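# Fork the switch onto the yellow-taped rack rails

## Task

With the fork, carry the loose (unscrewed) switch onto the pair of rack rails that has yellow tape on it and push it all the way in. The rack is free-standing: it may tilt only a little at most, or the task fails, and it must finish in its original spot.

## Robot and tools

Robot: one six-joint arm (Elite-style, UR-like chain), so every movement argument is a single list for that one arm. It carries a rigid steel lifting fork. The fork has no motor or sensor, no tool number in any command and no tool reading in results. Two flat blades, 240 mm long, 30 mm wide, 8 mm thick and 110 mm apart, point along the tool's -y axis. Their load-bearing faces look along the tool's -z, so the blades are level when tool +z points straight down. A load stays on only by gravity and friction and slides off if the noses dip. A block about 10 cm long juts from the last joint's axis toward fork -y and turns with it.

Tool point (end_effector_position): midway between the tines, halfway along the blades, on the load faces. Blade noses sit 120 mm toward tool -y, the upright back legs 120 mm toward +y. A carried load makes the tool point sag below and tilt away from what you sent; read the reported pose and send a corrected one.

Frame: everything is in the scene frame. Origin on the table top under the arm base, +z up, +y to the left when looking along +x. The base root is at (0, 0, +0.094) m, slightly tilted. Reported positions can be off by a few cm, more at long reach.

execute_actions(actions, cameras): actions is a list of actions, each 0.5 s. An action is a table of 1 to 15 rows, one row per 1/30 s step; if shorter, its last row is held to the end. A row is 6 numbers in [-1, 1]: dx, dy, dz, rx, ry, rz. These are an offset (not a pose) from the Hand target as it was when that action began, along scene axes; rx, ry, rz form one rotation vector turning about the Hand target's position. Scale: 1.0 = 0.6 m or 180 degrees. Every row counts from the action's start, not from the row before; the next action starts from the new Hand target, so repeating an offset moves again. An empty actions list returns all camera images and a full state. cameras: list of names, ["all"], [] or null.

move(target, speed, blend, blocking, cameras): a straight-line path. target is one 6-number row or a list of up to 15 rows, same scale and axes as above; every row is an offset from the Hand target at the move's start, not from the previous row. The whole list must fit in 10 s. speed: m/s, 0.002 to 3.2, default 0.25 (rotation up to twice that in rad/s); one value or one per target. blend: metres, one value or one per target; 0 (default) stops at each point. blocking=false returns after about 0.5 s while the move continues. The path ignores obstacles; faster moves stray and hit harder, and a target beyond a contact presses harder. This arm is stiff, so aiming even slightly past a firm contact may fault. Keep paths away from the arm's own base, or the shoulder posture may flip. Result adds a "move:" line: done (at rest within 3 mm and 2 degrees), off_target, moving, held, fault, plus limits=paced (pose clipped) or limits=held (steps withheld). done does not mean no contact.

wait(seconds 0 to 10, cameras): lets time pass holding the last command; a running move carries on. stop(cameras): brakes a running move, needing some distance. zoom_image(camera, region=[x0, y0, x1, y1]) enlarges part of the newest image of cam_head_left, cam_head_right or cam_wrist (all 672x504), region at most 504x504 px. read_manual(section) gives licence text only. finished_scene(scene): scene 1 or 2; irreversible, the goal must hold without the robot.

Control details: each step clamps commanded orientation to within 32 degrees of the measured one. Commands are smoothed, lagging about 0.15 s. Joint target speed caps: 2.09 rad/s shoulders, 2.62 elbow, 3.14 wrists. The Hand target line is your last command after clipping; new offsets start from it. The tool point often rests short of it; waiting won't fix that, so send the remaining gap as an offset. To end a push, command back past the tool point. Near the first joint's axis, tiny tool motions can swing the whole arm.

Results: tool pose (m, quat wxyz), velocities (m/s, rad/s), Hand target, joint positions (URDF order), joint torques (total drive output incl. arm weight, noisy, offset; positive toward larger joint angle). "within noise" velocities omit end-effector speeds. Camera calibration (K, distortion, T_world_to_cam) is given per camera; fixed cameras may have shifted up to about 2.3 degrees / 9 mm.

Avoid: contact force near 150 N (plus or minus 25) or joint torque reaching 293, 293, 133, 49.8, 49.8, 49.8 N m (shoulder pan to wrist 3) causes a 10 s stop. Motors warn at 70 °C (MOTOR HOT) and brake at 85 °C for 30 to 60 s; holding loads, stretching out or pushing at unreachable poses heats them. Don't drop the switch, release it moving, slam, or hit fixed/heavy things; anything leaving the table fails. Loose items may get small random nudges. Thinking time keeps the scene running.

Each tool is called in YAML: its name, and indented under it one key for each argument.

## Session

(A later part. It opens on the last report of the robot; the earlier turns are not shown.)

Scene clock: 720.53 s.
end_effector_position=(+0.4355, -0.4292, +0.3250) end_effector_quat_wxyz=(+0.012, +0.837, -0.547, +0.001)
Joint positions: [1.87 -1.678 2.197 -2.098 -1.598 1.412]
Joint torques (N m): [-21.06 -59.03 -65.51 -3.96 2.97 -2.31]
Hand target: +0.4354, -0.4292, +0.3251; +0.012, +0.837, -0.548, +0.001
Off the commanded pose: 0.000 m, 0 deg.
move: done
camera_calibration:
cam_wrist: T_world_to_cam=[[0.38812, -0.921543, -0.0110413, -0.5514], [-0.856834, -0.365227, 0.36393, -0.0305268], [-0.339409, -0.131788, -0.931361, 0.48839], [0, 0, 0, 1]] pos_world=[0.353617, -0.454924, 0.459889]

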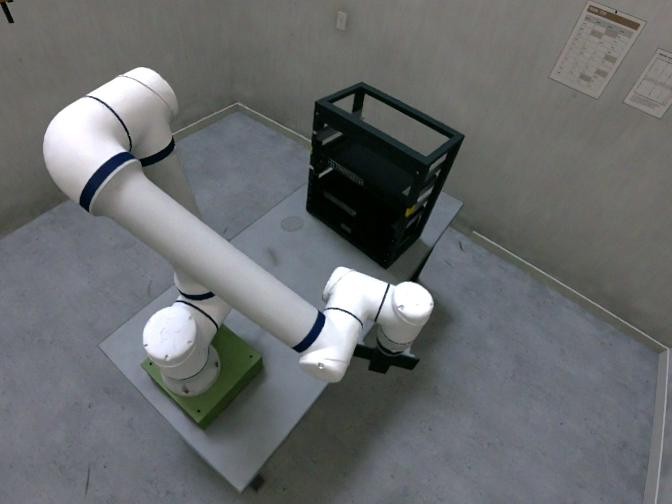

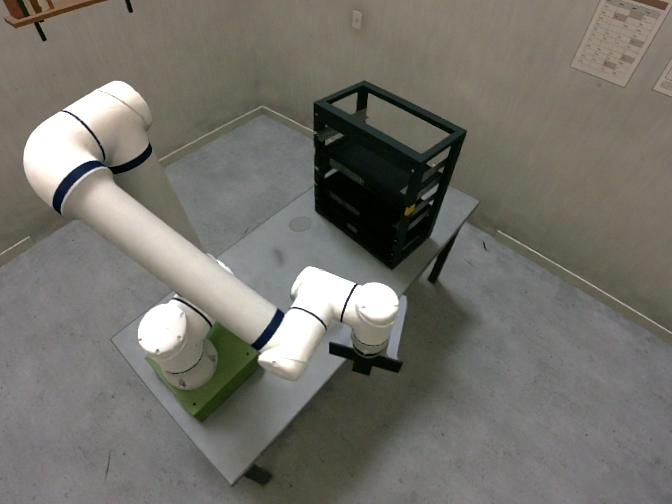

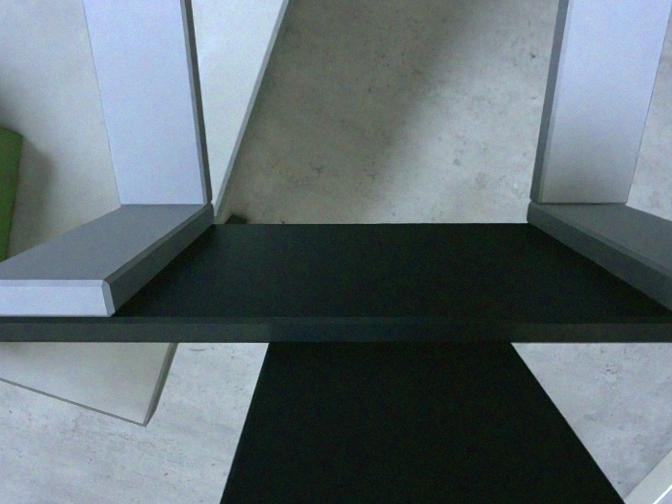

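move:
  target:
    - [0.05,0.1,0.49,0.0,0,0]
    - [0.189,0.415,0.5,0.097,-0.446,-0.1034]
  speed: 0.3
  blend: [0.05,0]
  cameras: ["cam_wrist"]

zoom_image:
  camera: "cam_wrist"
  region: [180, 0, 580, 230]

move:
  target: [0,0.6,0,0,0,0]
  speed: 0.3
  cameras: ["cam_wrist"]

zoom_image:
  camera: "cam_wrist"
  region: [180, 0, 580, 230]

Scene clock: 739.20 s.
end_effector_position=(+0.5486, -0.1802, +0.6251) end_effector_quat_wxyz=(-0.457, +0.541, -0.538, +0.457)
Joint positions: [1.898 -1.844 2.768 -3.485 -0.329 2.591]
Joint torques (N m): [10.32 4.02 -44.1 -8.36 1.65 3.33]
Hand target: +0.5488, -0.1802, +0.6251; -0.457, +0.540, -0.538, +0.458
Off the commanded pose: 0.000 m, 0 deg.
move: done
camera_calibration:
cam_wrist: T_world_to_cam=[[0.0266676, -0.99954, -0.014455, -0.176189], [-0.495723, -0.000666159, -0.868481, 0.686045], [0.868071, 0.0303259, -0.495512, -0.0666479], [0, 0, 0, 1]] pos_world=[0.402642, -0.17363, 0.560245]
Images, in order (width x height): cam_wrist 672x504.

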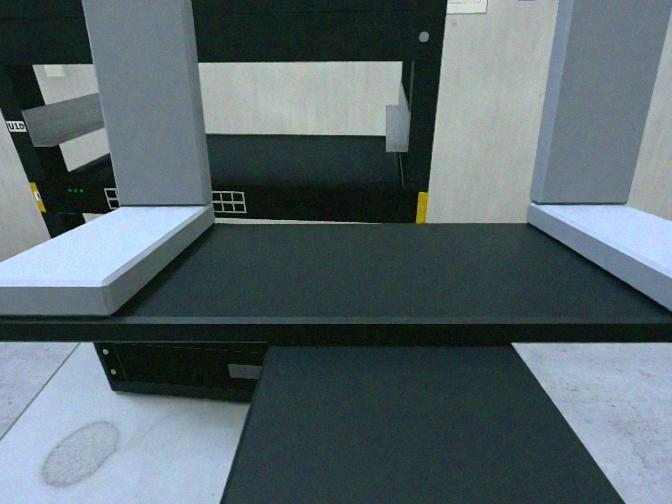

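Scaled by 1.260.

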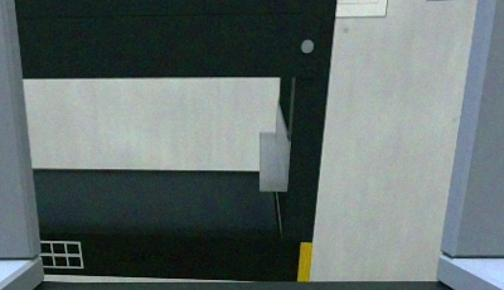

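Scene clock: 741.47 s.
end_effector_position=(+0.5487, +0.1798, +0.6251) end_effector_quat_wxyz=(-0.457, +0.540, -0.538, +0.458)
Joint positions: [3.181 -1.7 2.727 -3.992 -1.562 3.144]
Joint torques (N m): [10.49 -8.54 -65.64 -11.04 -2.65 3.25]
Hand target: +0.5488, +0.1798, +0.6251; -0.457, +0.540, -0.538, +0.458
Off the commanded pose: 0.000 m, 0 deg.
move: done
camera_calibration:
cam_wrist: T_world_to_cam=[[0.0262369, -0.999552, -0.014405, 0.183886], [-0.494713, -0.000461178, -0.869056, 0.686086], [0.86866, 0.0299277, -0.494503, -0.0785672], [0, 0, 0, 1]] pos_world=[0.402839, 0.186471, 0.560044]
Images, in order (width x height): cam_wrist 672x504.

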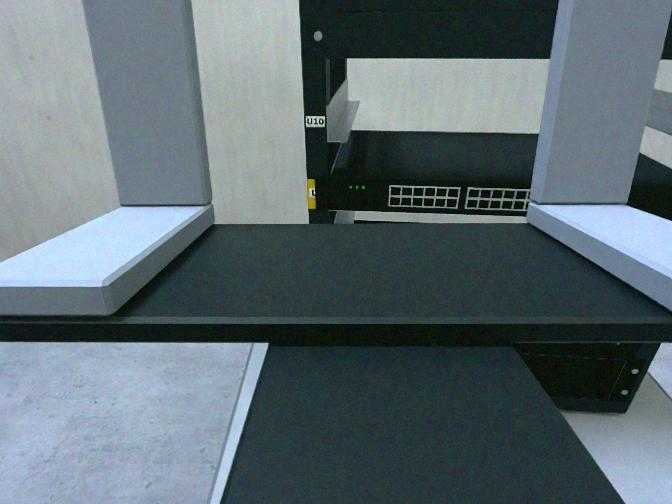

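Scaled by 1.260.

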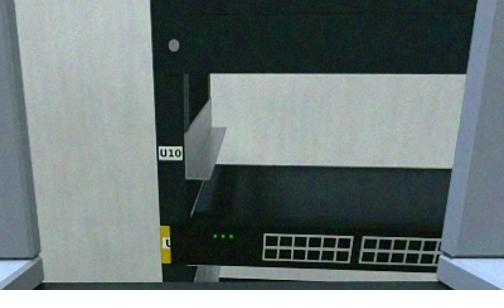

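move:
  target:
    - [-0.08,-0.3,-0.2,0.013,0.4495,-0.0145]
    - [0.185,-0.308,-0.4168,0.013,0.4495,-0.0145]
    - [0.27,-0.3135,-0.4168,0.013,0.4495,-0.0145]
  speed: [0.4,0.2,0.05]
  blend: [0.02,0,0]
  cameras: ["cam_head_right"]

move:
  target: [0.01,-0.0005,0,0,0,0]
  speed: 0.02

move:
  target: [0.0067,-0.0003,0,0,0,0]
  speed: 0.02

Scene clock: 765.70 s.
end_effector_position=(+0.7105, -0.0083, +0.3750) end_effector_quat_wxyz=(+0.001, +0.688, -0.726, -0.003)
Joint positions: [2.863 -1.733 2.143 -1.96 -1.567 2.869]
Joint torques (N m): [11.13 -27.85 -95.93 -10.06 1.88 3.55]
Hand target: +0.7108, -0.0083, +0.3750; +0.001, +0.688, -0.726, -0.003
Off the commanded pose: 0.000 m, 0 deg.
move: done
Images, in order (width x height): cam_head_right 672x504.

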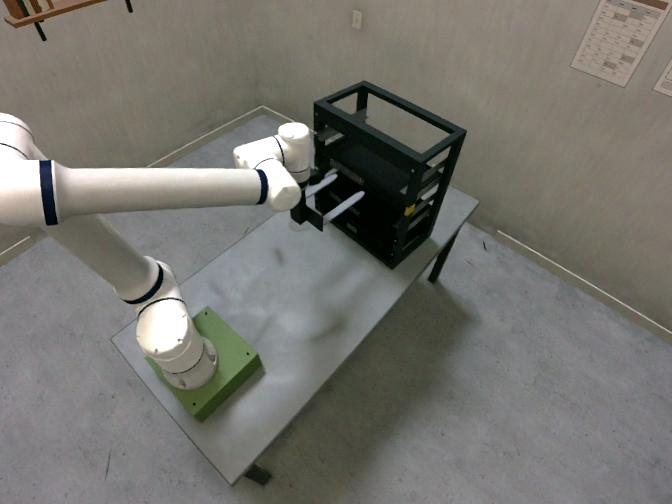

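Scene clock: 766.43 s.
end_effector_position=(+0.7165, -0.0086, +0.3750) end_effector_quat_wxyz=(+0.001, +0.688, -0.726, -0.003)
Joint positions: [2.866 -1.722 2.134 -1.962 -1.567 2.872]
Joint torques (N m): [10.26 -27.56 -96.22 -10.31 2.25 3.33]
Hand target: +0.7168, -0.0086, +0.3750; +0.001, +0.688, -0.726, -0.003
Off the commanded pose: 0.000 m, 0 deg.
move: done

Scene clock: 767.13 s.
end_effector_position=(+0.7206, -0.0088, +0.3750) end_effector_quat_wxyz=(+0.001, +0.688, -0.726, -0.003)
Joint positions: [2.868 -1.714 2.127 -1.964 -1.567 2.874]
Joint torques (N m): [8.99 -27.95 -95.54 -10.25 2.14 3.2]
Hand target: +0.7208, -0.0088, +0.3750; +0.001, +0.688, -0.726, -0.003
Off the commanded pose: 0.000 m, 0 deg.
move: done

move:
  target: [0.035,-0.0021,0,0,0,0]
  speed: 0.03

move:
  target: [0.005,-0.0003,0,0,0,0]
  speed: 0.01

move:
  target: [0.0035,-0.0002,0,0,0,0]
  speed: 0.01

Scene clock: 771.90 s.
end_effector_position=(+0.7416, -0.0100, +0.3750) end_effector_quat_wxyz=(+0.001, +0.688, -0.726, -0.003)
Joint positions: [2.877 -1.676 2.095 -1.97 -1.567 2.884]
Joint torques (N m): [10.25 -32.64 -95.77 -10.23 2.08 3.56]
Hand target: +0.7418, -0.0100, +0.3750; +0.001, +0.688, -0.726, -0.003
Off the commanded pose: 0.000 m, 0 deg.
move: done

Scene clock: 772.60 s.
end_effector_position=(+0.7446, -0.0102, +0.3750) end_effector_quat_wxyz=(+0.001, +0.688, -0.726, -0.003)
Joint positions: [2.878 -1.67 2.09 -1.971 -1.567 2.885]
Joint torques (N m): [9.81 -35.25 -95.64 -10.19 2.03 3.47]
Hand target: +0.7448, -0.0102, +0.3750; +0.001, +0.688, -0.726, -0.003
Off the commanded pose: 0.000 m, 0 deg.
move: done

Scene clock: 773.30 s.
end_effector_position=(+0.7468, -0.0103, +0.3750) end_effector_quat_wxyz=(+0.001, +0.688, -0.726, -0.003)
Joint positions: [2.879 -1.667 2.087 -1.971 -1.567 2.886]
Joint torques (N m): [7.82 -34.88 -95.97 -10.16 2.13 3.27]
Hand target: +0.7469, -0.0103, +0.3750; +0.001, +0.688, -0.726, -0.003
Off the commanded pose: 0.000 m, 0 deg.
move: done

move:
  target: [0.0035,-0.0002,0,0,0,0]
  speed: 0.01

move:
  target: [0.0035,-0.0002,0,0,0,0]
  speed: 0.01
  cameras: ["cam_head_right"]

zoom_image:
  camera: "cam_head_right"
  region: [310, 130, 420, 230]

Scene clock: 777.17 s.
end_effector_position=(+0.7489, -0.0104, +0.3750) end_effector_quat_wxyz=(+0.001, +0.688, -0.726, -0.003)
Joint positions: [2.88 -1.663 2.084 -1.972 -1.567 2.887]
Joint torques (N m): [9.28 -35.59 -95.86 -10.08 2.13 3.42]
Hand target: +0.7490, -0.0104, +0.3750; +0.001, +0.688, -0.726, -0.003
Off the commanded pose: 0.000 m, 0 deg.
move: done

Scene clock: 777.87 s.
end_effector_position=(+0.7508, -0.0105, +0.3748) end_effector_quat_wxyz=(+0.001, +0.688, -0.726, -0.003)
Joint positions: [2.881 -1.659 2.081 -1.972 -1.567 2.888]
Joint torques (N m): [10.23 -4.35 -143.14 -33 4.87 -3.91]
Hand target: +0.7511, -0.0106, +0.3750; +0.001, +0.688, -0.726, -0.003
Off the commanded pose: 0.000 m, 0 deg.
move: done
Images, in order (width x height): cam_head_right 672x504.

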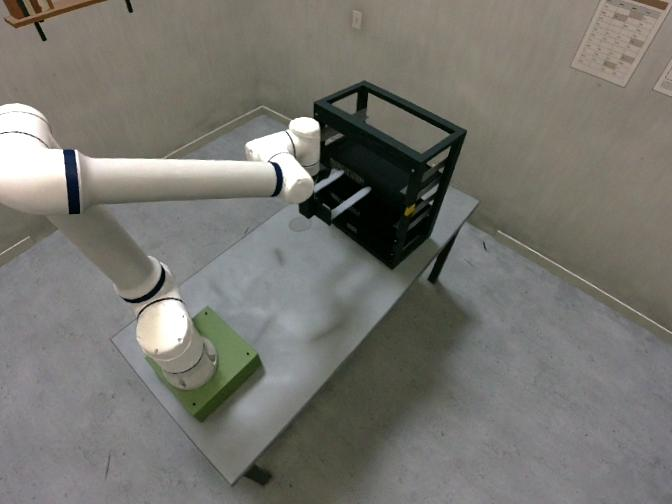

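Scaled by 4.582.

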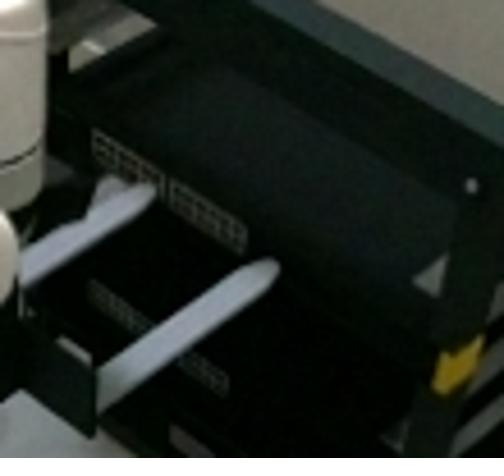

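move:
  target: [-0.25,0.015,0,0,0,0]
  speed: 0.1
  cameras: ["cam_head_right"]

zoom_image:
  camera: "cam_head_right"
  region: [300, 190, 410, 280]

Scene clock: 788.03 s.
end_effector_position=(+0.7494, -0.0104, +0.3735) end_effector_quat_wxyz=(+0.002, +0.688, -0.726, -0.005)
Joint positions: [2.881 -1.659 2.081 -1.968 -1.568 2.888]
Joint torques (N m): [-6.57 -49.72 -83.04 -8.39 -0.02 0.53]
Hand target: +0.7494, -0.0104, +0.3735; +0.002, +0.688, -0.726, -0.005
FORCE FAULT: contact force on the arm reached its limit, and the arm stopped for 10 seconds. The contact can be on any part of the arm, not only on its tool. That time counts as 16 of the actions that you can send in this scene. The arm ran no command of this call. The arm's target is now where it stood when the stop ended, not its last command. The arm accepts commands again.
move: fault
Images, in order (width x height): cam_head_right 672x504.

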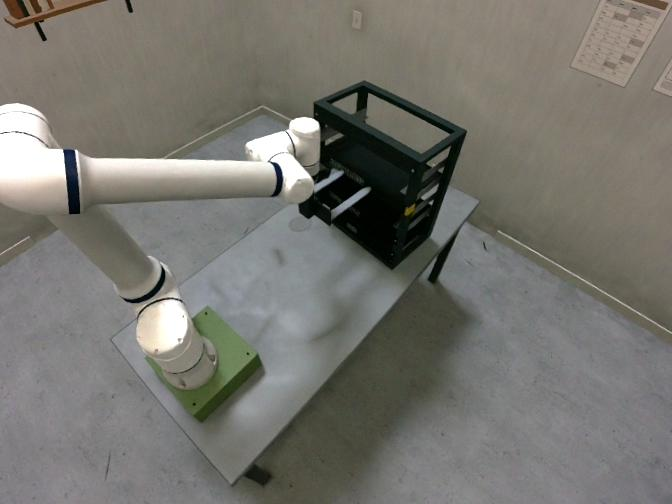

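Scaled by 4.582.

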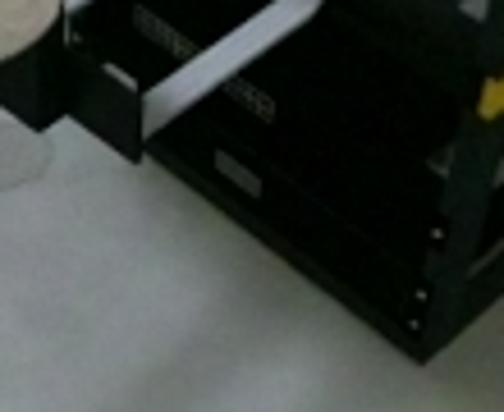

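Rack unmoved. Back off and finish.

move:
  target: [-0.25,0.015,0.005,0,0,0]
  speed: 0.1
  cameras: ["cam_head_right"]

zoom_image:
  camera: "cam_head_right"
  region: [230, 70, 490, 280]

finished_scene:
  scene: 1

Scene clock: 794.53 s.
end_effector_position=(+0.5996, -0.0014, +0.3765) end_effector_quat_wxyz=(+0.002, +0.688, -0.726, -0.005)
Joint positions: [2.796 -1.958 2.29 -1.877 -1.57 2.804]
Joint torques (N m): [-21.49 -33.26 -73.04 -5.02 -0.96 -1.95]
Hand target: +0.5994, -0.0014, +0.3765; +0.002, +0.688, -0.726, -0.005
Off the commanded pose: 0.000 m, 0 deg.
move: done
Images, in order (width x height): cam_head_right 672x504.

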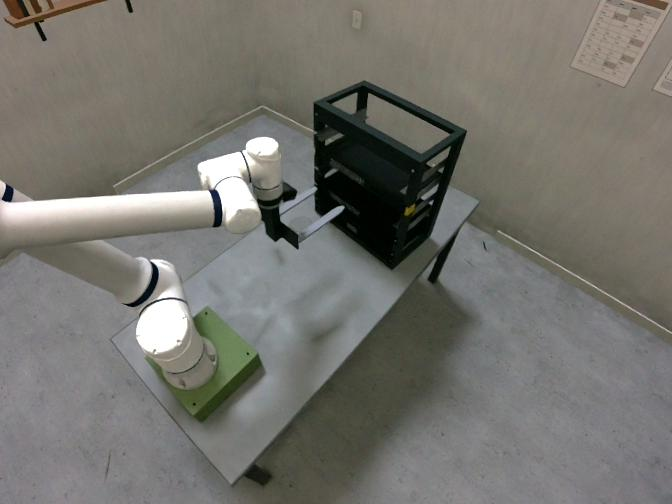

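Scaled by 1.938.

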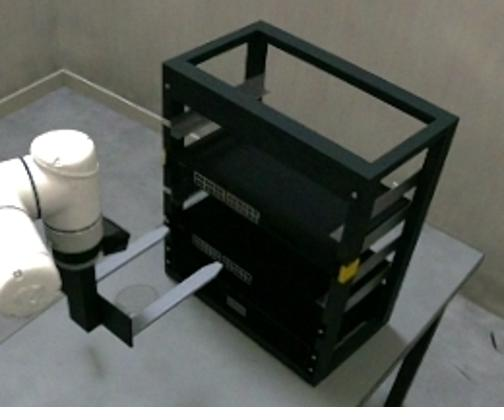

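The scene is finished: the task was done.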